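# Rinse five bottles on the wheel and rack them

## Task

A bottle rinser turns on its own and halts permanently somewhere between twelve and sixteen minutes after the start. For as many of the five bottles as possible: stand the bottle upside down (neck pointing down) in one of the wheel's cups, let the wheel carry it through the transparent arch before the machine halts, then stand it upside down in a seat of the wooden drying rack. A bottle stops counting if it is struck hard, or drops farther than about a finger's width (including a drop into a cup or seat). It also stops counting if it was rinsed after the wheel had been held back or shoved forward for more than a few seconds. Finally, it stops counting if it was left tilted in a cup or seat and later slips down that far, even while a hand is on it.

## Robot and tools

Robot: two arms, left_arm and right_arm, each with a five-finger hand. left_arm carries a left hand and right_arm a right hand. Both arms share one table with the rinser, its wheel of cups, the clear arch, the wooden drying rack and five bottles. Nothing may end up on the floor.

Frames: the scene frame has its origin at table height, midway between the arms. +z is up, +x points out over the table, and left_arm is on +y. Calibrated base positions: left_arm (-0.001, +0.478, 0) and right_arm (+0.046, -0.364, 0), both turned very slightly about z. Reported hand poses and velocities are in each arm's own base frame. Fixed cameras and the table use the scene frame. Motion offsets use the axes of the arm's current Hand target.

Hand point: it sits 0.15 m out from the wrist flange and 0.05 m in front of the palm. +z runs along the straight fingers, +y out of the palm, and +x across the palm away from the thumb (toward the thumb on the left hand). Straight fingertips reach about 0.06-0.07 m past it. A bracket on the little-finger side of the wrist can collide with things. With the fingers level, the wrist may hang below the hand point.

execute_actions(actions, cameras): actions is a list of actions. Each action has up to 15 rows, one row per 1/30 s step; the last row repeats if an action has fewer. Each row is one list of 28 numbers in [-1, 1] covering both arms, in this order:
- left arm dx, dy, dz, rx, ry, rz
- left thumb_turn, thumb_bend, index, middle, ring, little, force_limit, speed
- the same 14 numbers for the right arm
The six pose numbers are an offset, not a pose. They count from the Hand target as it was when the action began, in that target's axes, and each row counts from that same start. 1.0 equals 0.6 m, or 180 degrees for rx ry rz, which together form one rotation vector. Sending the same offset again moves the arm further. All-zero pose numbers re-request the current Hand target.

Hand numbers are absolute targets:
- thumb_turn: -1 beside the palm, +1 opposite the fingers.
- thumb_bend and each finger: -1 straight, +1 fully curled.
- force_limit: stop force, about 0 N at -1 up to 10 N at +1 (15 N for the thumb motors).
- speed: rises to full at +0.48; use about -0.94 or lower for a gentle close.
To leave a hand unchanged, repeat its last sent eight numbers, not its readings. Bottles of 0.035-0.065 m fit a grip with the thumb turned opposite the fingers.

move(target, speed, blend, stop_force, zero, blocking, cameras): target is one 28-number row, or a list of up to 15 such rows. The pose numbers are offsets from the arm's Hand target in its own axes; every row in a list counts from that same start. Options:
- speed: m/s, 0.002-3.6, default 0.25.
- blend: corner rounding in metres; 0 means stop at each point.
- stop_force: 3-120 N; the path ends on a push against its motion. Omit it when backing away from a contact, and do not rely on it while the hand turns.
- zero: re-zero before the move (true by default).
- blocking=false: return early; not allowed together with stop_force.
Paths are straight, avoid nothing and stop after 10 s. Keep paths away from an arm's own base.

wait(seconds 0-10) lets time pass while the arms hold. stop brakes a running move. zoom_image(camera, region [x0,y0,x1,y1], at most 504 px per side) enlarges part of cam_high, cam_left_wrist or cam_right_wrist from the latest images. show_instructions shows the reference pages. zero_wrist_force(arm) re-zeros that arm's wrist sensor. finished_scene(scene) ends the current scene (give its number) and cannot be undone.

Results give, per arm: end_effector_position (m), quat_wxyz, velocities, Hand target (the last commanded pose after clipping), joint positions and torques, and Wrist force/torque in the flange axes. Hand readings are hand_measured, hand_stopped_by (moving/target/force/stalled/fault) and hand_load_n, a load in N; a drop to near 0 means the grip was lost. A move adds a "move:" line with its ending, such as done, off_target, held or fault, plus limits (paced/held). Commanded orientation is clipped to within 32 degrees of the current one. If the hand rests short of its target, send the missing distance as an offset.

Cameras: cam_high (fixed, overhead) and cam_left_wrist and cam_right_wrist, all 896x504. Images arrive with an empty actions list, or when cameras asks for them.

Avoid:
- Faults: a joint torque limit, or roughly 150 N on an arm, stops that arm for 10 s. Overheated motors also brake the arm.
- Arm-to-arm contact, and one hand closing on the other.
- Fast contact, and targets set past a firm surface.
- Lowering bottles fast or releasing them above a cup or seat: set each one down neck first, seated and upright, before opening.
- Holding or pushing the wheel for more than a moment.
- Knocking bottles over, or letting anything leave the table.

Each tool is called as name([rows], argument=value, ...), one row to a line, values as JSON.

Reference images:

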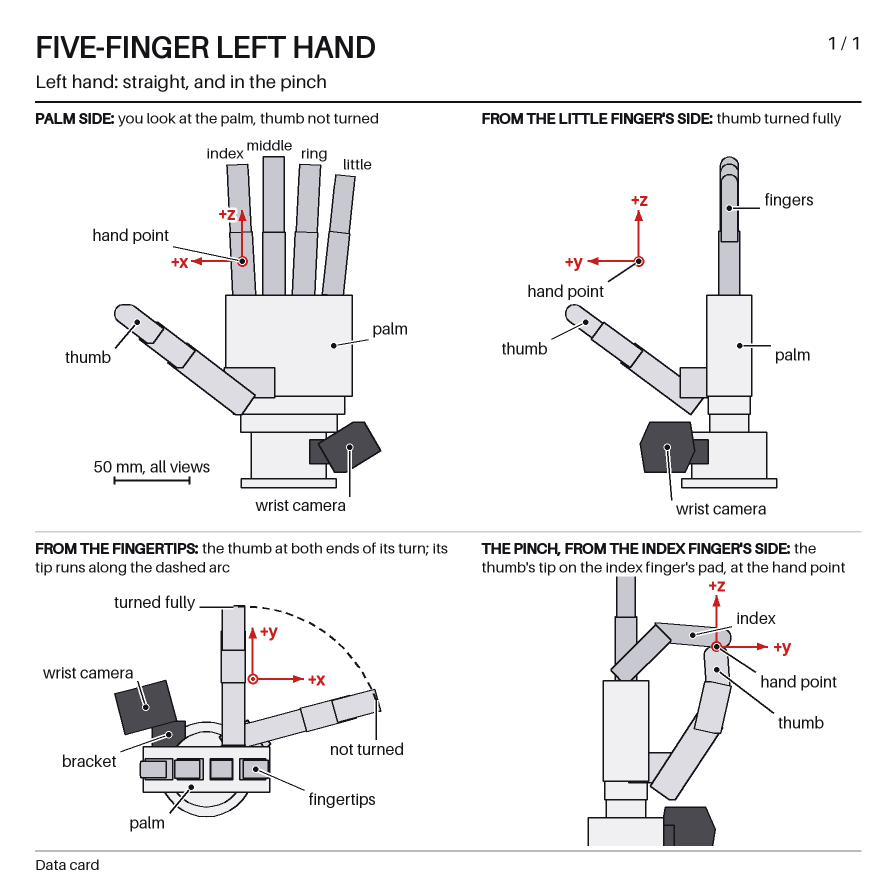

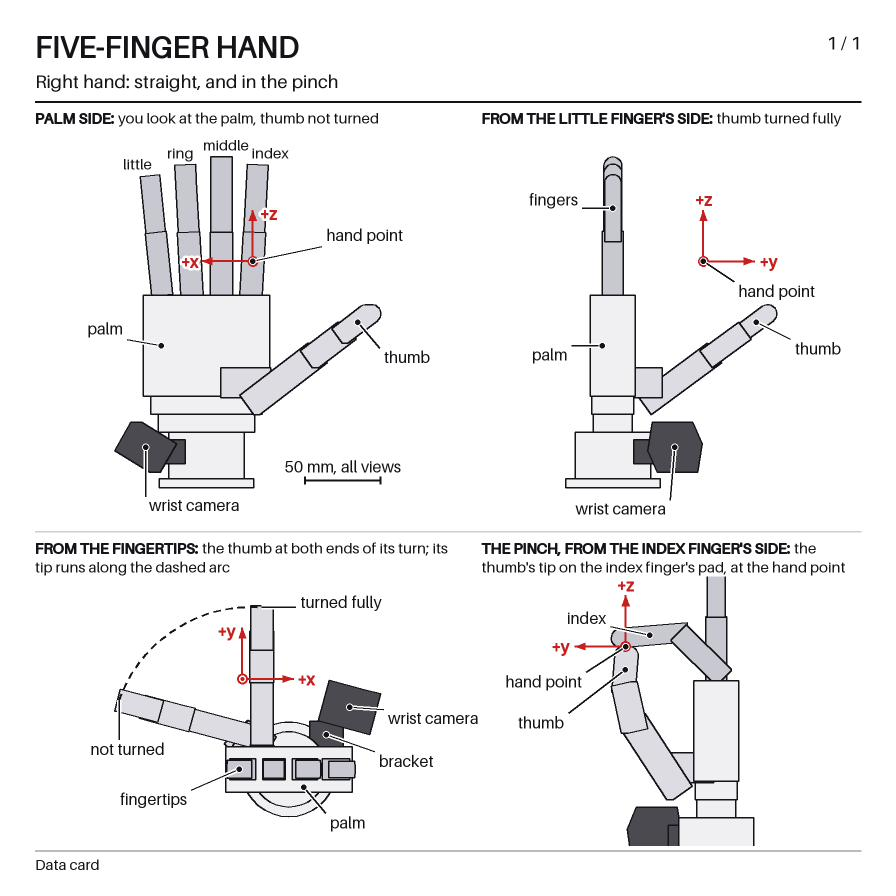

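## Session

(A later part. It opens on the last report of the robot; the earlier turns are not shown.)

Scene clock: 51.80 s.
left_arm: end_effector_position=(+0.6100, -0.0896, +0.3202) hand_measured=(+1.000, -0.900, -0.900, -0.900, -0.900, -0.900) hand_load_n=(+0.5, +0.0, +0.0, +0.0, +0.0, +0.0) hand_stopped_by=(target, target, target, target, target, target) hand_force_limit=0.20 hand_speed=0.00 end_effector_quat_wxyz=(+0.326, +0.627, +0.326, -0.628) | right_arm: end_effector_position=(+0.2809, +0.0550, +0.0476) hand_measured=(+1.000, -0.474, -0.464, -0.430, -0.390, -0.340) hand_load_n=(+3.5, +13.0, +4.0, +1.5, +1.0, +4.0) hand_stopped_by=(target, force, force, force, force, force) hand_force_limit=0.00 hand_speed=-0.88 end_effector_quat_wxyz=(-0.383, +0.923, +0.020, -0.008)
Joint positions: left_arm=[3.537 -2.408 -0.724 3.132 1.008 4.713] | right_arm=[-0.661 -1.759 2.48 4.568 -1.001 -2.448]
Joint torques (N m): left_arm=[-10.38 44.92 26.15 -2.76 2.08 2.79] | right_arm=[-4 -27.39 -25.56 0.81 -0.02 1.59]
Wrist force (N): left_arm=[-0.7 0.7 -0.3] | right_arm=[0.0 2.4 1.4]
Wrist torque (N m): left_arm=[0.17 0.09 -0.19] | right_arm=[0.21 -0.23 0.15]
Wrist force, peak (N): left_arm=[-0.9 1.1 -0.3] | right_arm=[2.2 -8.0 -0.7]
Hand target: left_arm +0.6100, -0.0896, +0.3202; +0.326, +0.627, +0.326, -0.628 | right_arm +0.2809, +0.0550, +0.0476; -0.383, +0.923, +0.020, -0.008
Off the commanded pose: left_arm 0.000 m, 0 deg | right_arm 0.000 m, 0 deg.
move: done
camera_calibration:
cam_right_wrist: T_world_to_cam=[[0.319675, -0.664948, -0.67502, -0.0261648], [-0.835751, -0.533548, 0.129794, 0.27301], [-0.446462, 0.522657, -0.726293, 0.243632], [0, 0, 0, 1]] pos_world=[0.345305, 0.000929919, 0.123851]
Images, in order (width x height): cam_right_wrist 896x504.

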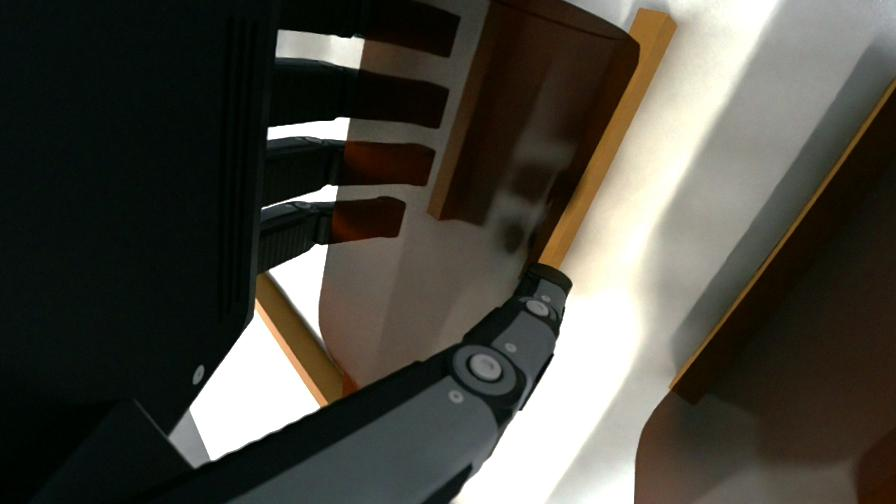

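move(target=[0,0,0,0,0,0,1,-0.9,-0.9,-0.9,-0.9,-0.9,0.2,0,0,0,0,0,0,0,1,0.45,0.35,0.35,0.3,0.25,0.15,-0.88])

wait(seconds=1.6, cameras=["cam_high"])

Scene clock: 53.20 s.
left_arm: end_effector_position=(+0.6100, -0.0896, +0.3202) hand_measured=(+1.000, -0.900, -0.900, -0.900, -0.900, -0.900) hand_load_n=(+0.5, +0.0, +0.0, +0.0, +0.0, +0.0) hand_stopped_by=(target, target, target, target, target, target) hand_force_limit=0.20 hand_speed=0.00 end_effector_quat_wxyz=(+0.326, +0.627, +0.326, -0.628) | right_arm: end_effector_position=(+0.2809, +0.0550, +0.0477) hand_measured=(+1.000, -0.476, -0.444, -0.398, -0.348, -0.308) hand_load_n=(+9.0, +26.0, +2.5, +4.5, +11.0, +3.0) hand_stopped_by=(target, force, force, force, force, force) hand_force_limit=0.15 hand_speed=-0.88 end_effector_quat_wxyz=(-0.383, +0.923, +0.020, -0.008)
Joint positions: left_arm=[3.537 -2.408 -0.724 3.132 1.008 4.713] | right_arm=[-0.661 -1.759 2.48 4.568 -1.001 -2.448]
Joint torques (N m): left_arm=[-10.36 46.01 26.71 -2.73 2.07 2.86] | right_arm=[-9.22 -25.55 -25.84 0.82 -0.81 -1.06]
Wrist force (N): left_arm=[-0.8 0.9 -0.2] | right_arm=[-0.1 2.2 1.6]
Wrist torque (N m): left_arm=[0.19 0.11 -0.21] | right_arm=[0.17 -0.23 0.15]
Wrist force, peak (N): left_arm=[-0.9 1.0 -0.5] | right_arm=[-0.1 2.6 1.5]
Hand target: left_arm +0.6100, -0.0896, +0.3202; +0.326, +0.627, +0.326, -0.628 | right_arm +0.2809, +0.0550, +0.0476; -0.383, +0.923, +0.020, -0.008
Off the commanded pose: left_arm 0.000 m, 0 deg | right_arm 0.000 m, 0 deg.
move: done

Scene clock: 54.80 s.
left_arm: end_effector_position=(+0.6100, -0.0896, +0.3202) hand_measured=(+1.000, -0.900, -0.900, -0.900, -0.900, -0.900) hand_load_n=(+0.0, +0.0, +0.0, +0.0, +0.0, +0.0) hand_stopped_by=(target, target, target, target, target, target) hand_force_limit=0.20 hand_speed=0.00 end_effector_quat_wxyz=(+0.326, +0.627, +0.326, -0.628) | right_arm: end_effector_position=(+0.2809, +0.0550, +0.0477) hand_measured=(+1.000, -0.476, -0.444, -0.398, -0.348, -0.308) hand_load_n=(+9.0, +26.0, +2.5, +4.5, +11.0, +3.0) hand_stopped_by=(target, force, force, force, force, force) hand_force_limit=0.15 hand_speed=-0.88 end_effector_quat_wxyz=(-0.383, +0.923, +0.020, -0.008)
Joint positions: left_arm=[3.537 -2.408 -0.724 3.132 1.008 4.713] | right_arm=[-0.661 -1.759 2.48 4.568 -1.001 -2.448]
Joint torques (N m): left_arm=[-9.89 46.24 26.51 -2.64 1.93 2.8] | right_arm=[-13.91 -25.1 -23.79 0.48 -0.88 -2.28]
Wrist force (N): left_arm=[-0.9 0.9 -0.3] | right_arm=[-0.1 2.3 1.3]
Wrist torque (N m): left_arm=[0.19 0.09 -0.20] | right_arm=[0.20 -0.22 0.15]
Wrist force, peak (N): left_arm=[-1.1 1.0 -0.3] | right_arm=[0.0 2.5 1.5]
Hand target: left_arm +0.6100, -0.0896, +0.3202; +0.326, +0.627, +0.326, -0.628 | right_arm +0.2809, +0.0550, +0.0476; -0.383, +0.923, +0.020, -0.008
Off the commanded pose: left_arm 0.000 m, 0 deg | right_arm 0.000 m, 0 deg.
wait: 1.60 s; at rest by 0.17 s
Images, in order (width x height): cam_high 896x504.

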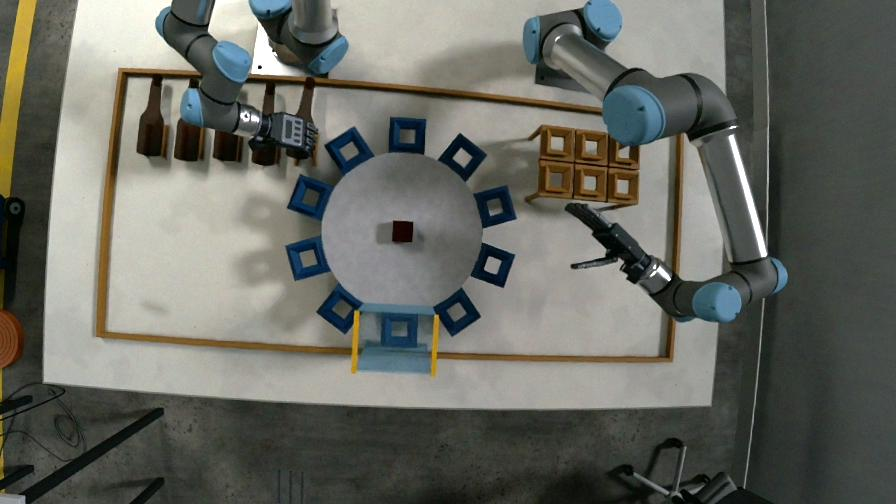

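wait(seconds=0.5, cameras=["cam_high"])

Scene clock: 55.80 s.
left_arm: end_effector_position=(+0.6100, -0.0896, +0.3202) hand_measured=(+1.000, -0.900, -0.900, -0.900, -0.900, -0.900) hand_load_n=(+0.5, +0.0, +0.0, +0.0, +0.0, +0.0) hand_stopped_by=(target, target, target, target, target, target) hand_force_limit=0.20 hand_speed=0.00 end_effector_quat_wxyz=(+0.326, +0.627, +0.326, -0.628) | right_arm: end_effector_position=(+0.2809, +0.0550, +0.0477) hand_measured=(+1.000, -0.476, -0.444, -0.398, -0.348, -0.308) hand_load_n=(+9.0, +26.0, +2.5, +5.0, +11.0, +3.0) hand_stopped_by=(target, force, force, force, force, force) hand_force_limit=0.15 hand_speed=-0.88 end_effector_quat_wxyz=(-0.383, +0.923, +0.020, -0.008)
Joint positions: left_arm=[3.537 -2.408 -0.724 3.132 1.008 4.713] | right_arm=[-0.661 -1.759 2.48 4.568 -1.001 -2.448]
Joint torques (N m): left_arm=[-9.39 46.11 25.86 -2.67 1.77 3.07] | right_arm=[-12.86 -25.37 -23.42 0.16 -0.83 -2.31]
Wrist force (N): left_arm=[-0.8 1.1 -0.5] | right_arm=[0.2 2.2 1.2]
Wrist torque (N m): left_arm=[0.23 0.09 -0.21] | right_arm=[0.19 -0.26 0.16]
Wrist force, peak (N): left_arm=[-0.9 1.0 -0.5] | right_arm=[-0.1 2.4 1.4]
Hand target: left_arm +0.6100, -0.0896, +0.3202; +0.326, +0.627, +0.326, -0.628 | right_arm +0.2809, +0.0550, +0.0476; -0.383, +0.923, +0.020, -0.008
Off the commanded pose: left_arm 0.000 m, 0 deg | right_arm 0.000 m, 0 deg.
wait: 0.50 s; at rest from the start
Images, in order (width x height): cam_high 896x504.

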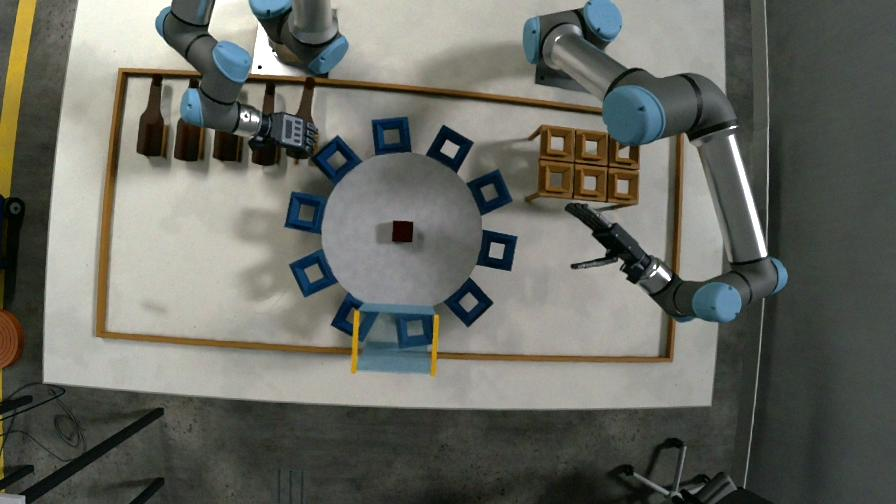

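wait(seconds=1.6, cameras=["cam_high"])

move(target=[0,0,0,0,0,0,1,-0.9,-0.9,-0.9,-0.9,-0.9,0.2,0,0,-0.18,-0.2,0,0,0,1,0.45,0.35,0.35,0.3,0.25,0.15,-0.88], speed=0.2, cameras=["cam_right_wrist"])

Scene clock: 57.67 s.
left_arm: end_effector_position=(+0.6100, -0.0896, +0.3202) hand_measured=(+1.000, -0.900, -0.900, -0.900, -0.900, -0.900) hand_load_n=(+0.0, +0.0, +0.0, +0.0, +0.0, +0.0) hand_stopped_by=(target, target, target, target, target, target) hand_force_limit=0.20 hand_speed=0.00 end_effector_quat_wxyz=(+0.326, +0.627, +0.326, -0.628) | right_arm: end_effector_position=(+0.2809, +0.0550, +0.0477) hand_measured=(+1.000, -0.476, -0.444, -0.398, -0.348, -0.308) hand_load_n=(+9.0, +26.0, +2.5, +4.5, +11.0, +3.0) hand_stopped_by=(target, force, force, force, force, force) hand_force_limit=0.15 hand_speed=-0.88 end_effector_quat_wxyz=(-0.383, +0.923, +0.020, -0.008)
Joint positions: left_arm=[3.537 -2.408 -0.724 3.132 1.008 4.713] | right_arm=[-0.661 -1.759 2.48 4.568 -1.001 -2.448]
Joint torques (N m): left_arm=[-11.04 45.92 26.4 -2.76 1.88 2.88] | right_arm=[-12.83 -24.79 -20.8 -0.07 -0.61 -2.58]
Wrist force (N): left_arm=[-0.9 0.8 -0.4] | right_arm=[-0.2 2.4 1.3]
Wrist torque (N m): left_arm=[0.19 0.12 -0.21] | right_arm=[0.22 -0.20 0.14]
Wrist force, peak (N): left_arm=[-1.1 0.8 -0.3] | right_arm=[-0.1 2.5 1.2]
Hand target: left_arm +0.6100, -0.0896, +0.3202; +0.326, +0.627, +0.326, -0.628 | right_arm +0.2809, +0.0550, +0.0476; -0.383, +0.923, +0.020, -0.008
Off the commanded pose: left_arm 0.000 m, 0 deg | right_arm 0.000 m, 0 deg.
wait: 1.60 s; at rest from the start
Images, in order (width x height): cam_high 896x504.

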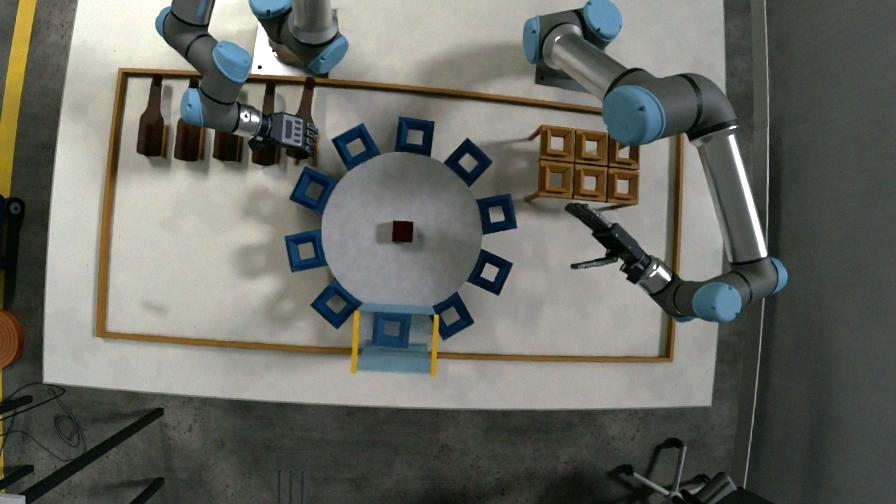

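Scene clock: 59.17 s.
left_arm: end_effector_position=(+0.6100, -0.0896, +0.3202) hand_measured=(+1.000, -0.900, -0.900, -0.900, -0.900, -0.900) hand_load_n=(+0.5, +0.0, +0.0, +0.0, +0.0, +0.0) hand_stopped_by=(target, target, target, target, target, target) hand_force_limit=0.20 hand_speed=0.00 end_effector_quat_wxyz=(+0.326, +0.627, +0.326, -0.628) | right_arm: end_effector_position=(+0.2813, +0.0464, +0.2088) hand_measured=(+1.000, -0.476, -0.444, -0.398, -0.350, -0.308) hand_load_n=(+5.5, +25.5, +0.5, +7.5, +11.5, +0.0) hand_stopped_by=(target, force, force, force, force, force) hand_force_limit=0.15 hand_speed=-0.88 end_effector_quat_wxyz=(-0.383, +0.923, +0.020, -0.008)
Joint positions: left_arm=[3.537 -2.408 -0.724 3.132 1.008 4.713] | right_arm=[-0.683 -1.976 2.154 5.121 -1.013 -2.47]
Joint torques (N m): left_arm=[-10.53 46.8 26.64 -2.68 1.64 2.69] | right_arm=[-13 -21.4 -31.6 1.16 -0.93 -2.16]
Wrist force (N): left_arm=[-0.8 0.8 -0.4] | right_arm=[0.2 2.6 0.6]
Wrist torque (N m): left_arm=[0.18 0.08 -0.19] | right_arm=[0.23 -0.23 0.00]
Wrist force, peak (N): left_arm=[-1.1 1.0 -0.4] | right_arm=[0.2 3.2 1.9]
Hand target: left_arm +0.6100, -0.0896, +0.3202; +0.326, +0.627, +0.326, -0.628 | right_arm +0.2813, +0.0464, +0.2089; -0.383, +0.923, +0.020, -0.008
Off the commanded pose: left_arm 0.000 m, 0 deg | right_arm 0.000 m, 0 deg.
move: done
camera_calibration:
cam_right_wrist: T_world_to_cam=[[0.319649, -0.664964, -0.675016, 0.076743], [-0.835761, -0.533528, 0.129815, 0.247777], [-0.446462, 0.522657, -0.726293, 0.365436], [0, 0, 0, 1]] pos_world=[0.345705, -0.0077702, 0.285051]
Images, in order (width x height): cam_right_wrist 896x504.

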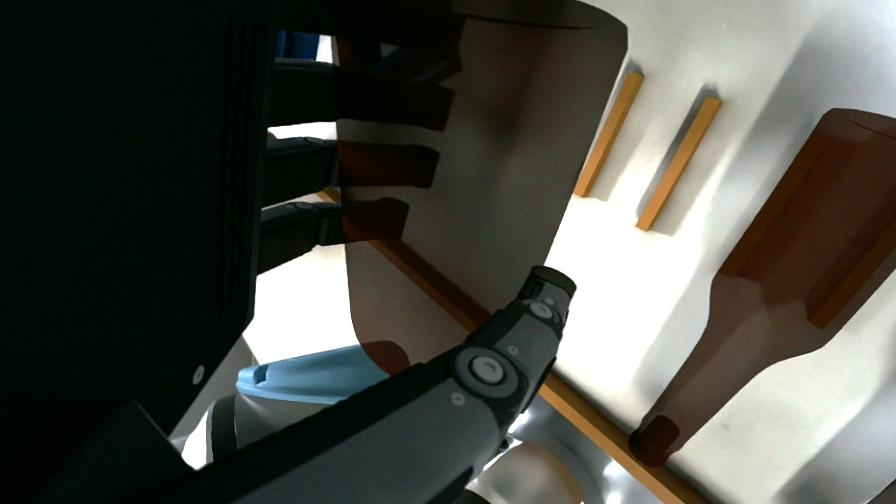

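move(target=[0,0,0,0,0,0,1,-0.9,-0.9,-0.9,-0.9,-0.9,0.2,0,0.3452,-0.2512,-0.1053,0.2709,0.1240,-0.5060,1,0.45,0.35,0.35,0.3,0.25,0.15,-0.88], speed=0.25, cameras=["cam_right_wrist","cam_high"])

zoom_image(camera="cam_right_wrist", region=[250, 0, 750, 450])

zoom_image(camera="cam_high", region=[260, 150, 360, 225])

Scene clock: 64.10 s.
left_arm: end_effector_position=(+0.6100, -0.0896, +0.3202) hand_measured=(+1.000, -0.900, -0.900, -0.900, -0.900, -0.900) hand_load_n=(+0.5, +0.0, +0.0, +0.0, +0.0, +0.0) hand_stopped_by=(target, target, target, target, target, target) hand_force_limit=0.20 hand_speed=0.00 end_effector_quat_wxyz=(+0.326, +0.627, +0.326, -0.628) | right_arm: end_effector_position=(+0.4855, +0.1171, +0.3601) hand_measured=(+1.000, -0.476, -0.444, -0.398, -0.350, -0.308) hand_load_n=(+8.0, +25.0, +2.0, +8.5, +10.5, +0.0) hand_stopped_by=(target, force, force, force, force, force) hand_force_limit=0.15 hand_speed=-0.88 end_effector_quat_wxyz=(+0.580, -0.405, -0.579, -0.406)
Joint positions: left_arm=[3.537 -2.408 -0.724 3.132 1.008 4.713] | right_arm=[-0.516 -1.255 1.451 6.09 -0.866 -4.715]
Joint torques (N m): left_arm=[-10.05 45.97 26.2 -2.64 1.64 3.13] | right_arm=[8.32 -20.36 -26.84 4.14 -1.63 -2.6]
Wrist force (N): left_arm=[-0.8 0.7 -0.4] | right_arm=[-2.3 -0.5 -1.0]
Wrist torque (N m): left_arm=[0.16 0.09 -0.19] | right_arm=[-0.10 0.10 -0.04]
Wrist force, peak (N): left_arm=[-1.0 0.9 -0.6] | right_arm=[0.5 3.3 2.0]
Hand target: left_arm +0.6100, -0.0896, +0.3202; +0.326, +0.627, +0.326, -0.628 | right_arm +0.4856, +0.1171, +0.3601; +0.580, -0.404, -0.579, -0.406
Off the commanded pose: left_arm 0.000 m, 0 deg | right_arm 0.000 m, 0 deg.
move: done
camera_calibration:
cam_right_wrist: T_world_to_cam=[[0.900072, 0.324354, 0.290972, -0.584839], [0.394906, -0.324958, -0.859332, 0.170833], [-0.184174, 0.888368, -0.420574, 0.249209], [0, 0, 0, 1]] pos_world=[0.504832, 0.0238192, 0.421785]
Images, in order (width x height): cam_high 896x504, cam_right_wrist 896x504.

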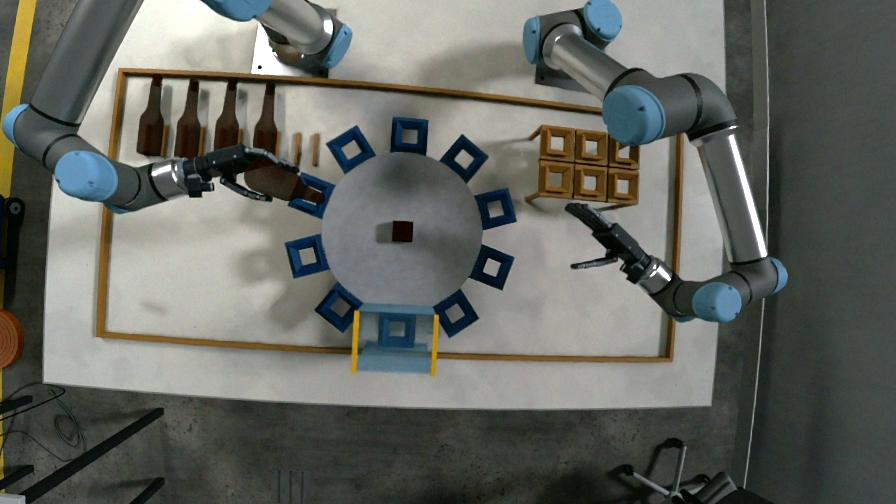

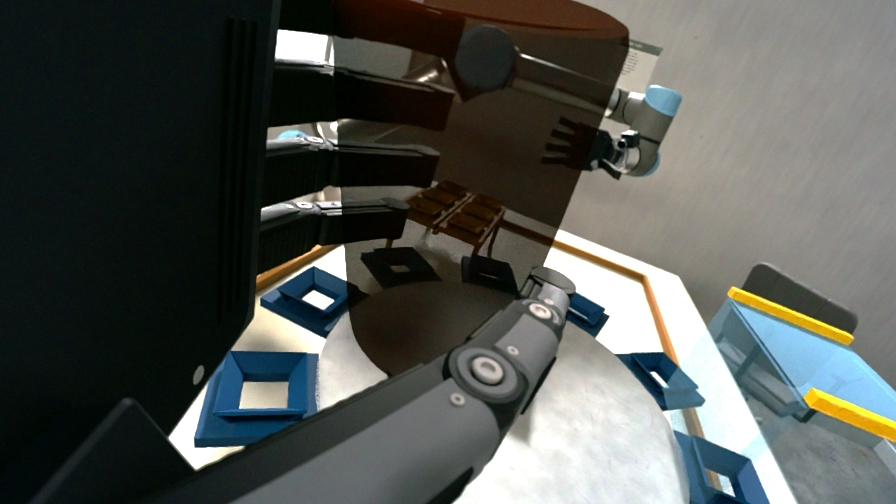

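Scaled by 1.008 from the camera's 896x504 image, which has a finer 1280x720 frame.

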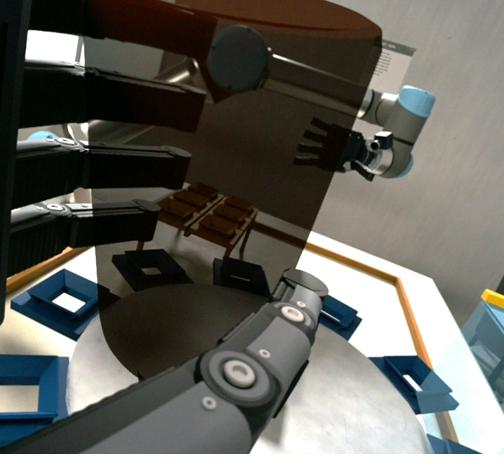

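Scaled by 5.040 from the camera's 896x504 image, which has a finer 1280x720 frame.

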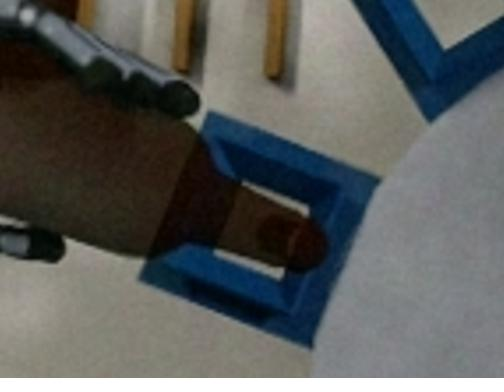

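move(target=[0,0,0,0,0,0,1,-0.9,-0.9,-0.9,-0.9,-0.9,0.2,0,0,0,0,0,-0.0656,0.0589,1,0.45,0.35,0.35,0.3,0.25,0.15,-0.88], speed=0.25, cameras=["cam_right_wrist","cam_high"])

zoom_image(camera="cam_high", region=[230, 130, 350, 230])

Scene clock: 66.30 s.
left_arm: end_effector_position=(+0.6100, -0.0896, +0.3202) hand_measured=(+1.000, -0.900, -0.900, -0.900, -0.900, -0.900) hand_load_n=(+0.5, +0.0, -0.5, -0.5, +0.0, +0.0) hand_stopped_by=(target, target, target, target, target, target) hand_force_limit=0.20 hand_speed=0.00 end_effector_quat_wxyz=(+0.326, +0.627, +0.326, -0.628) | right_arm: end_effector_position=(+0.4856, +0.1171, +0.3601) hand_measured=(+1.000, -0.476, -0.444, -0.398, -0.350, -0.308) hand_load_n=(+8.0, +25.0, +2.0, +8.5, +10.5, +0.0) hand_stopped_by=(target, force, force, force, force, force) hand_force_limit=0.15 hand_speed=-0.88 end_effector_quat_wxyz=(+0.553, -0.496, -0.596, -0.307)
Joint positions: left_arm=[3.537 -2.408 -0.724 3.132 1.008 4.713] | right_arm=[-0.483 -1.33 1.402 5.946 -0.87 -4.352]
Joint torques (N m): left_arm=[-9.49 46.64 25.65 -2.7 1.57 2.62] | right_arm=[9.69 -48.7 -28.89 -1.69 -1.42 1.69]
Wrist force (N): left_arm=[-0.7 0.9 -0.5] | right_arm=[-2.2 0.0 -0.2]
Wrist torque (N m): left_arm=[0.20 0.07 -0.20] | right_arm=[-0.07 0.10 -0.16]
Wrist force, peak (N): left_arm=[-1.1 0.9 -0.4] | right_arm=[-2.6 -0.8 -1.2]
Hand target: left_arm +0.6100, -0.0896, +0.3202; +0.326, +0.627, +0.326, -0.628 | right_arm +0.4856, +0.1171, +0.3601; +0.553, -0.496, -0.596, -0.307
Off the commanded pose: left_arm 0.000 m, 0 deg | right_arm 0.000 m, 0 deg.
move: done
camera_calibration:
cam_right_wrist: T_world_to_cam=[[0.920465, 0.376137, 0.106135, -0.534243], [0.309972, -0.537205, -0.784428, 0.209895], [-0.238036, 0.754938, -0.611071, 0.359649], [0, 0, 0, 1]] pos_world=[0.5123, 0.0421921, 0.441121]
Images, in order (width x height): cam_high 896x504, cam_right_wrist 896x504.

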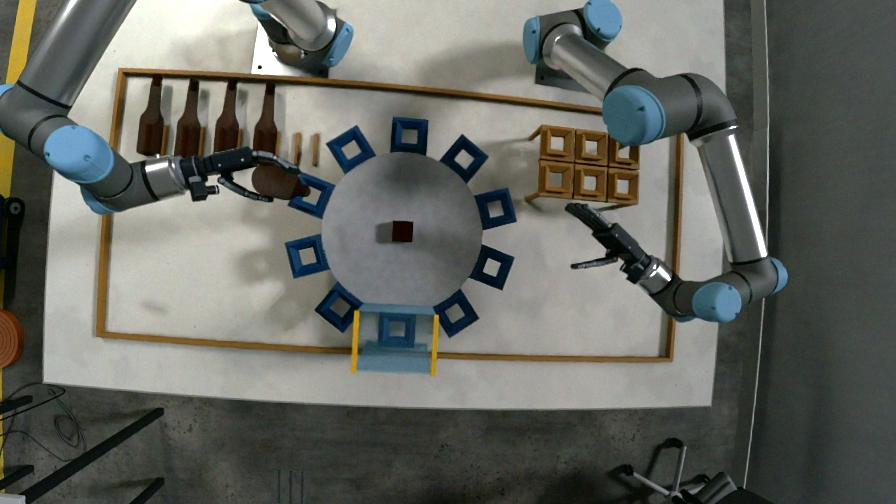

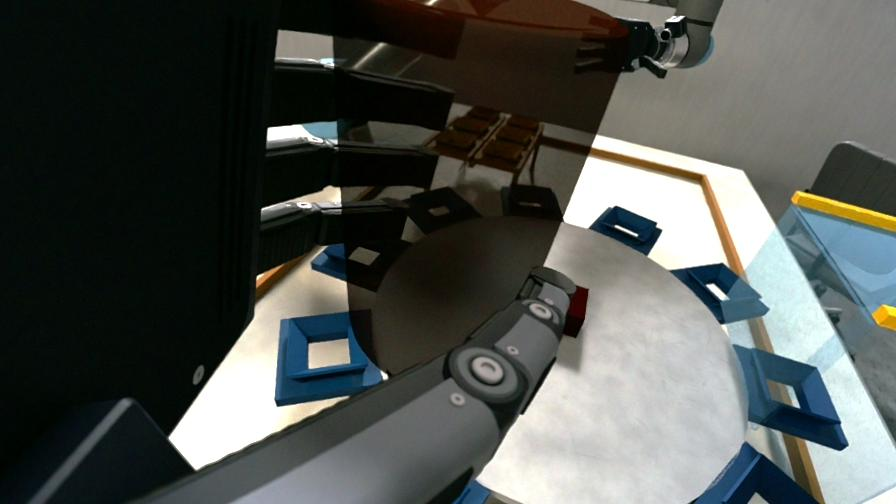

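Scaled by 4.200 from the camera's 896x504 image, which has a finer 1280x720 frame.

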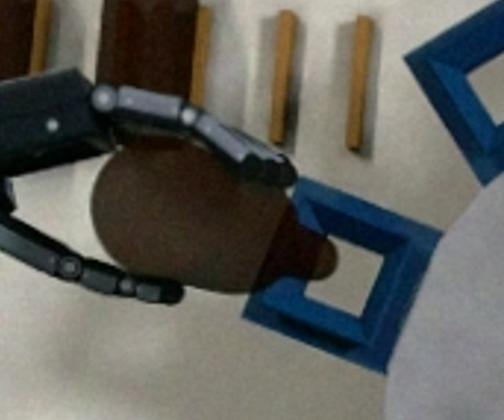

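move(target=[0,0,0,0,0,0,1,-0.9,-0.9,-0.9,-0.9,-0.9,0.2,0,0.0021,-0.004,0.0136,0,-0.0333,0.0044,1,0.45,0.35,0.35,0.3,0.25,0.15,-0.88], speed=0.2, cameras=["cam_high"])

zoom_image(camera="cam_high", region=[230, 130, 350, 230])

Scene clock: 70.30 s.
left_arm: end_effector_position=(+0.6100, -0.0896, +0.3202) hand_measured=(+1.000, -0.900, -0.900, -0.900, -0.900, -0.900) hand_load_n=(+0.0, +0.0, +0.0, +0.0, +0.0, +0.0) hand_stopped_by=(target, target, target, target, target, target) hand_force_limit=0.20 hand_speed=0.00 end_effector_quat_wxyz=(+0.326, +0.627, +0.326, -0.628) | right_arm: end_effector_position=(+0.4806, +0.1241, +0.3601) hand_measured=(+1.000, -0.476, -0.444, -0.398, -0.350, -0.308) hand_load_n=(+8.0, +25.0, +1.5, +8.0, +10.5, +0.0) hand_stopped_by=(target, force, force, force, force, force) hand_force_limit=0.15 hand_speed=-0.88 end_effector_quat_wxyz=(-0.523, +0.515, +0.620, +0.277)
Joint positions: left_arm=[3.537 -2.408 -0.724 3.132 1.008 4.713] | right_arm=[-0.455 -1.38 1.411 5.855 -0.885 -4.247]
Joint torques (N m): left_arm=[-9.9 46.02 25.7 -2.68 1.38 2.77] | right_arm=[8.32 -46.98 -14.32 -1.75 -1.15 1.69]
Wrist force (N): left_arm=[-0.9 0.9 -0.3] | right_arm=[-2.0 -0.2 0.1]
Wrist torque (N m): left_arm=[0.19 0.12 -0.21] | right_arm=[-0.10 0.03 -0.13]
Wrist force, peak (N): left_arm=[-0.9 1.1 -0.6] | right_arm=[-2.6 -0.5 -0.3]
Hand target: left_arm +0.6100, -0.0896, +0.3202; +0.326, +0.627, +0.326, -0.628 | right_arm +0.4806, +0.1241, +0.3601; -0.523, +0.515, +0.620, +0.277
Off the commanded pose: left_arm 0.000 m, 0 deg | right_arm 0.000 m, 0 deg.
move: done
Images, in order (width x height): cam_high 896x504.

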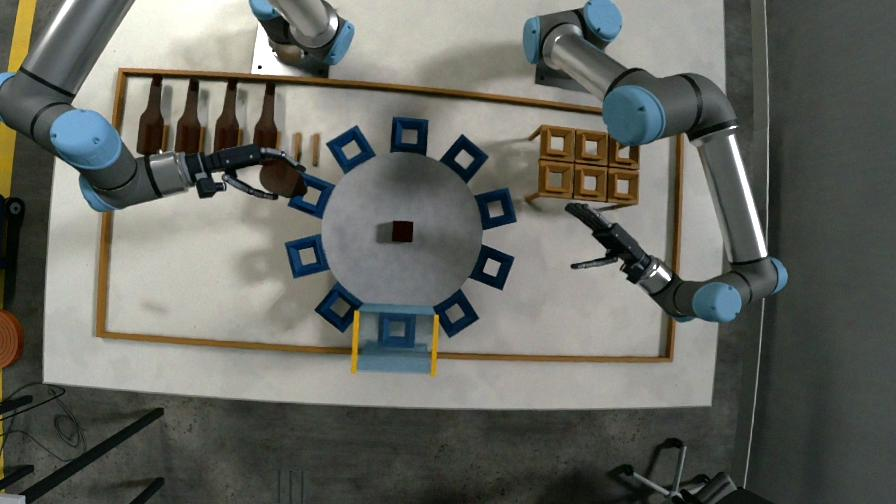

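Scaled by 4.200 from the camera's 896x504 image, which has a finer 1280x720 frame.

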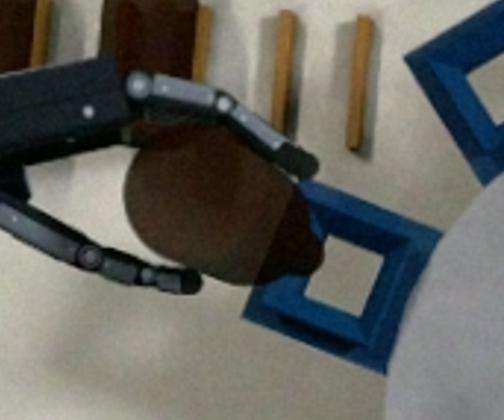

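move([
  [0,0,0,0,0,0,1,-0.9,-0.9,-0.9,-0.9,-0.9,0.2,0,-0.2179,0.0455,0.0698,0,0,0,1,0.45,0.35,0.35,0.3,0.25,0.15,-0.88],
  [0,0,0,0,0,0,1,-0.9,-0.9,-0.9,-0.9,-0.9,0.2,0,-0.3113,0.0651,0.0997,0,0,0,1,0.45,0.35,0.35,0.3,0.25,0.15,-0.88],
], speed=[0.15,0.06], stop_force=6, cameras=["cam_high","cam_right_wrist"])

zoom_image(camera="cam_high", region=[250, 150, 350, 225])

Scene clock: 73.73 s.
left_arm: end_effector_position=(+0.6100, -0.0896, +0.3202) hand_measured=(+1.000, -0.900, -0.900, -0.900, -0.900, -0.900) hand_load_n=(+0.5, +0.0, +0.0, +0.0, +0.0, +0.0) hand_stopped_by=(target, target, target, target, target, target) hand_force_limit=0.20 hand_speed=0.00 end_effector_quat_wxyz=(+0.326, +0.627, +0.326, -0.628) | right_arm: end_effector_position=(+0.4805, +0.1240, +0.1808) hand_measured=(+1.000, -0.476, -0.444, -0.398, -0.350, -0.308) hand_load_n=(+6.5, +25.0, +3.5, +8.5, +9.0, +0.0) hand_stopped_by=(target, force, force, force, force, force) hand_force_limit=0.15 hand_speed=-0.88 end_effector_quat_wxyz=(-0.523, +0.515, +0.620, +0.277)
Joint positions: left_arm=[3.537 -2.408 -0.724 3.132 1.008 4.713] | right_arm=[-0.455 -1.273 1.751 5.407 -0.886 -4.247]
Joint torques (N m): left_arm=[-9.57 46.53 26.14 -2.5 1.4 2.83] | right_arm=[-2.3 -50.21 -28.06 2.7 -1.1 0.88]
Wrist force (N): left_arm=[-0.8 0.9 -0.5] | right_arm=[-2.1 -0.2 0.0]
Wrist torque (N m): left_arm=[0.22 0.08 -0.20] | right_arm=[-0.12 0.04 -0.16]
Wrist force, peak (N): left_arm=[-0.9 1.2 -0.3] | right_arm=[10.7 -3.8 -5.2]
Hand target: left_arm +0.6100, -0.0896, +0.3202; +0.326, +0.627, +0.326, -0.628 | right_arm +0.4805, +0.1240, +0.1808; -0.523, +0.515, +0.620, +0.277 (not the last commanded pose)
Off the commanded pose: left_arm 0.000 m, 0 deg | right_arm 0.021 m, 0 deg.
move: contact (right_arm); path passed 1 of 2 targets
camera_calibration:
cam_right_wrist: T_world_to_cam=[[0.912116, 0.400944, 0.0853738, -0.508494], [0.334895, -0.60871, -0.719248, 0.0595964], [-0.23641, 0.684629, -0.689488, 0.265798], [0, 0, 0, 1]] pos_world=[0.506684, 0.0581813, 0.269541]
Images, in order (width x height): cam_high 896x504, cam_right_wrist 896x504.

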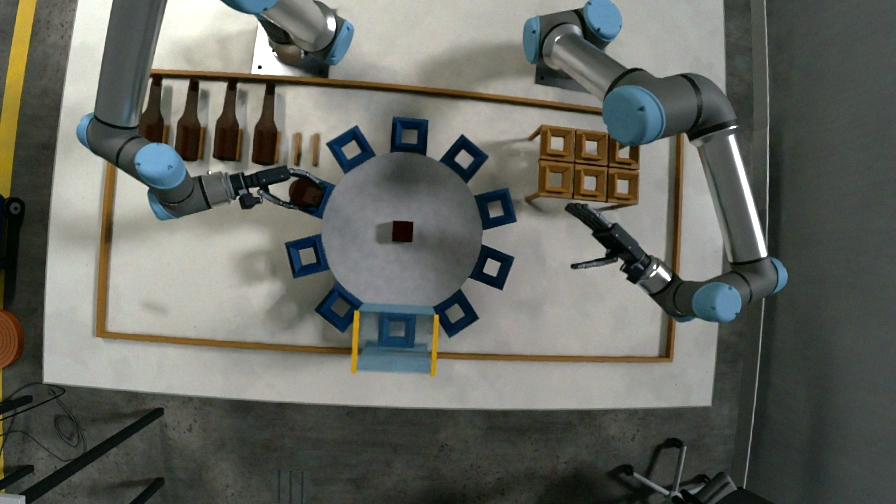

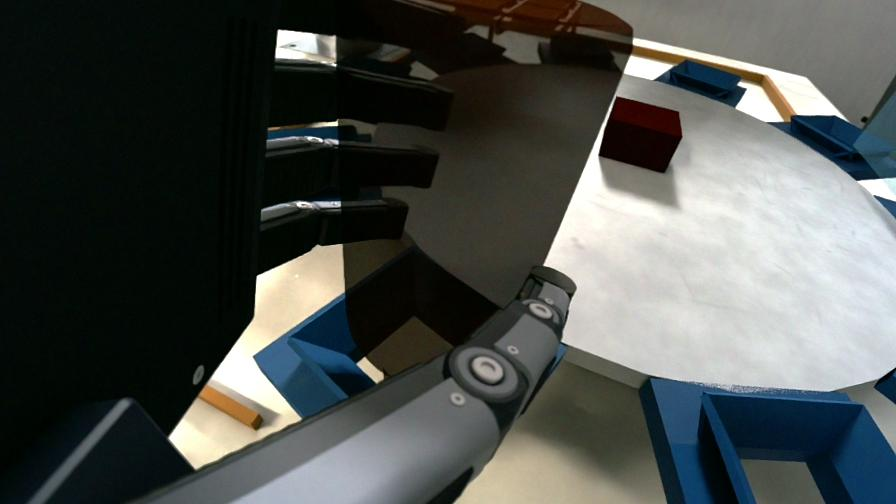

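Scaled by 5.040 from the camera's 896x504 image, which has a finer 1280x720 frame.

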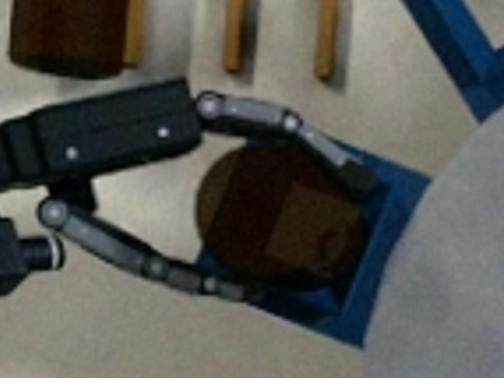

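move([
  [0,0,0,0,0,0,1,-0.9,-0.9,-0.9,-0.9,-0.9,0.2,0,-0.0038,-0.0063,-0.0077,0,0,0,1,0.45,0.35,0.35,0.3,0.25,0.15,-0.88],
  [0,0,0,0,0,0,1,-0.9,-0.9,-0.9,-0.9,-0.9,0.2,0,-0.0303,-0.0008,0.0008,0,0,0,1,0.45,0.35,0.35,0.3,0.25,0.15,-0.88],
], speed=0.04, stop_force=5, cameras=["cam_high"])

zoom_image(camera="cam_high", region=[250, 150, 350, 225])

Scene clock: 75.87 s.
left_arm: end_effector_position=(+0.6100, -0.0896, +0.3202) hand_measured=(+1.000, -0.900, -0.900, -0.900, -0.900, -0.900) hand_load_n=(+0.0, +0.0, +0.0, +0.0, +0.5, +0.0) hand_stopped_by=(target, target, target, target, target, target) hand_force_limit=0.20 hand_speed=0.00 end_effector_quat_wxyz=(+0.326, +0.627, +0.326, -0.628) | right_arm: end_effector_position=(+0.4786, +0.1184, +0.1781) hand_measured=(+1.000, -0.476, -0.444, -0.398, -0.350, -0.308) hand_load_n=(+5.5, +25.5, +5.0, +8.5, +8.0, +0.0) hand_stopped_by=(target, force, force, force, force, force) hand_force_limit=0.15 hand_speed=-0.88 end_effector_quat_wxyz=(-0.523, +0.515, +0.620, +0.277)
Joint positions: left_arm=[3.537 -2.408 -0.724 3.132 1.008 4.713] | right_arm=[-0.466 -1.271 1.756 5.404 -0.896 -4.252]
Joint torques (N m): left_arm=[-9.82 46.79 26.8 -2.63 1.45 2.81] | right_arm=[10.06 -50.79 -25.99 2.81 2.16 1.69]
Wrist force (N): left_arm=[-1.0 1.0 -0.3] | right_arm=[-2.2 -0.8 0.3]
Wrist torque (N m): left_arm=[0.21 0.12 -0.21] | right_arm=[-0.19 0.11 -0.11]
Wrist force, peak (N): left_arm=[-1.0 1.0 -0.3] | right_arm=[17.2 -8.8 -0.7]
Hand target: left_arm +0.6100, -0.0896, +0.3202; +0.326, +0.627, +0.326, -0.628 | right_arm +0.4786, +0.1184, +0.1781; -0.523, +0.515, +0.620, +0.277 (not the last commanded pose)
Off the commanded pose: left_arm 0.000 m, 0 deg | right_arm 0.014 m, 0 deg.
move: contact (right_arm); path passed 1 of 2 targets
Images, in order (width x height): cam_high 896x504.

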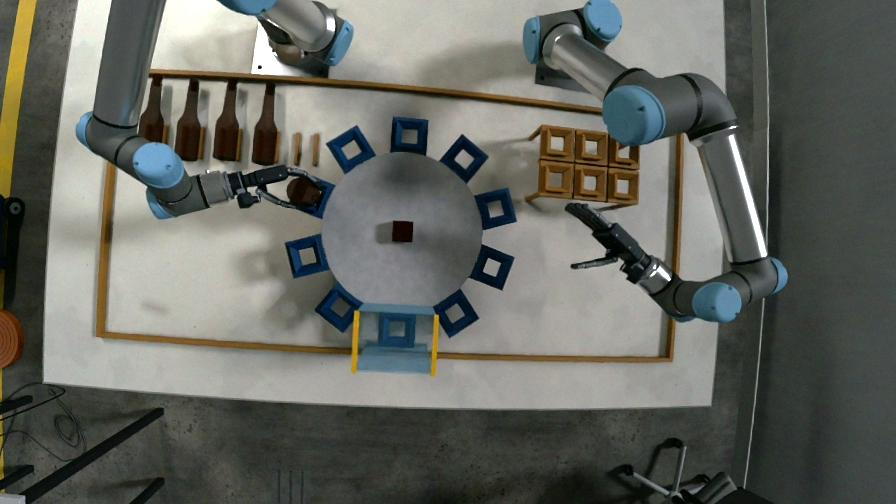

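Scaled by 5.040 from the camera's 896x504 image, which has a finer 1280x720 frame.

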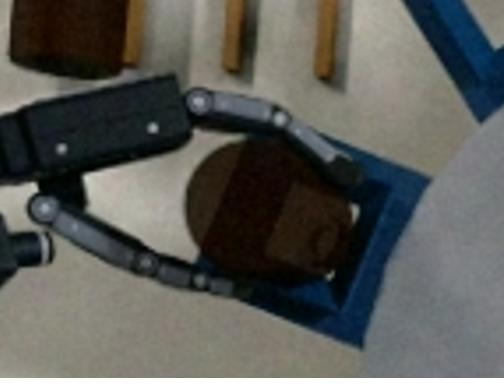

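move([
  [0,0,0,0,0,0,1,-0.9,-0.9,-0.9,-0.9,-0.9,0.2,0,0,-0.0057,0.004,0,0,0,1,0.45,0.35,0.35,0.3,0.25,0.15,-0.88],
  [0,0,0,0,0,0,1,-0.9,-0.9,-0.9,-0.9,-0.9,0.2,0,-0.0218,-0.0011,0.011,0,0,0,1,0.45,0.35,0.35,0.3,0.25,0.15,-0.88],
], speed=0.04, stop_force=5, cameras=["cam_high","cam_right_wrist"])

zoom_image(camera="cam_high", region=[250, 150, 350, 225])

Scene clock: 77.77 s.
left_arm: end_effector_position=(+0.6100, -0.0896, +0.3202) hand_measured=(+1.000, -0.900, -0.900, -0.900, -0.900, -0.900) hand_load_n=(+0.0, +0.0, +0.0, +0.0, +0.0, +0.0) hand_stopped_by=(target, target, target, target, target, target) hand_force_limit=0.20 hand_speed=0.00 end_effector_quat_wxyz=(+0.326, +0.627, +0.326, -0.628) | right_arm: end_effector_position=(+0.4753, +0.1194, +0.1765) hand_measured=(+1.000, -0.476, -0.444, -0.398, -0.350, -0.308) hand_load_n=(+3.0, +25.5, +4.5, +9.0, +8.0, +0.0) hand_stopped_by=(target, force, force, force, force, force) hand_force_limit=0.15 hand_speed=-0.88 end_effector_quat_wxyz=(-0.523, +0.515, +0.620, +0.277)
Joint positions: left_arm=[3.537 -2.408 -0.724 3.132 1.008 4.713] | right_arm=[-0.468 -1.277 1.768 5.398 -0.898 -4.253]
Joint torques (N m): left_arm=[-9.97 47.09 25.74 -2.57 1.3 2.77] | right_arm=[7.93 -48.24 -27.8 2.55 1.51 1.95]
Wrist force (N): left_arm=[-0.7 0.7 -0.5] | right_arm=[0.8 0.7 0.6]
Wrist torque (N m): left_arm=[0.18 0.06 -0.18] | right_arm=[-0.08 0.14 -0.09]
Wrist force, peak (N): left_arm=[-0.9 1.1 -0.4] | right_arm=[14.7 -1.7 0.5]
Hand target: left_arm +0.6100, -0.0896, +0.3202; +0.326, +0.627, +0.326, -0.628 | right_arm +0.4753, +0.1194, +0.1765; -0.523, +0.515, +0.620, +0.277 (not the last commanded pose)
Off the commanded pose: left_arm 0.000 m, 0 deg | right_arm 0.012 m, 0 deg.
move: contact (right_arm); path passed 1 of 2 targets
camera_calibration:
cam_right_wrist: T_world_to_cam=[[0.912021, 0.401152, 0.0854076, -0.501551], [0.335085, -0.608703, -0.719165, 0.0553888], [-0.236506, 0.684513, -0.68957, 0.264761], [0, 0, 0, 1]] pos_world=[0.501483, 0.0536815, 0.265241]
Images, in order (width x height): cam_high 896x504, cam_right_wrist 896x504.

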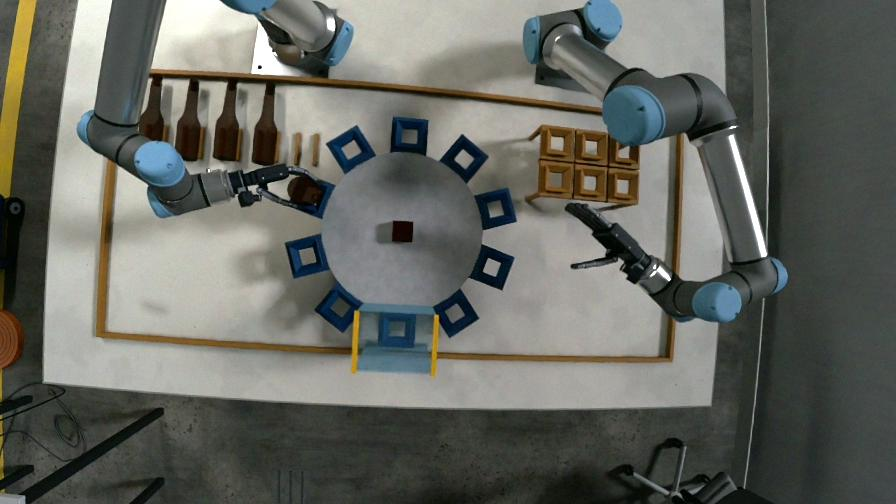

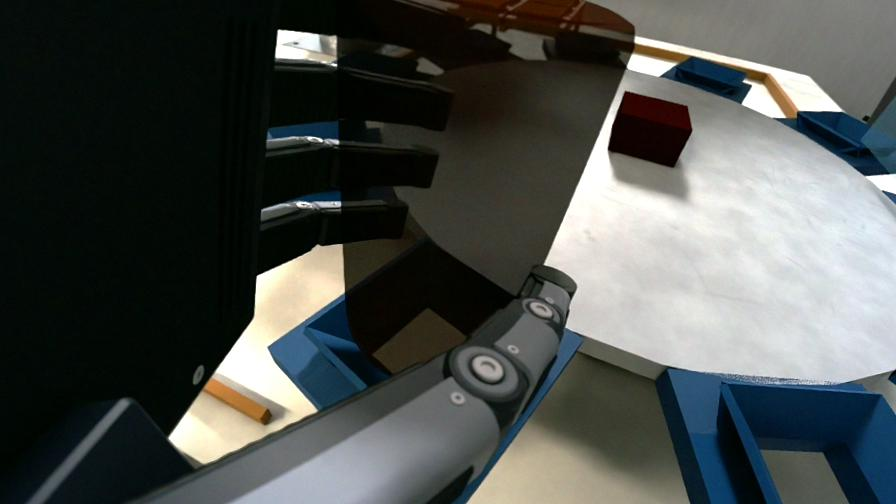

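Scaled by 5.040 from the camera's 896x504 image, which has a finer 1280x720 frame.

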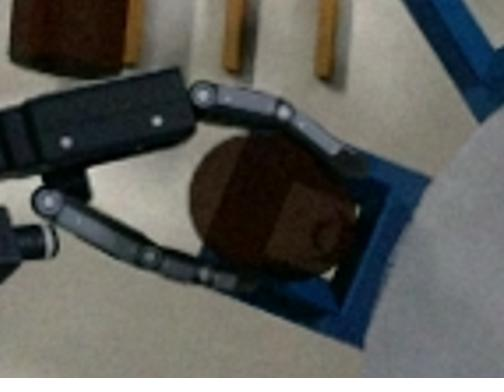

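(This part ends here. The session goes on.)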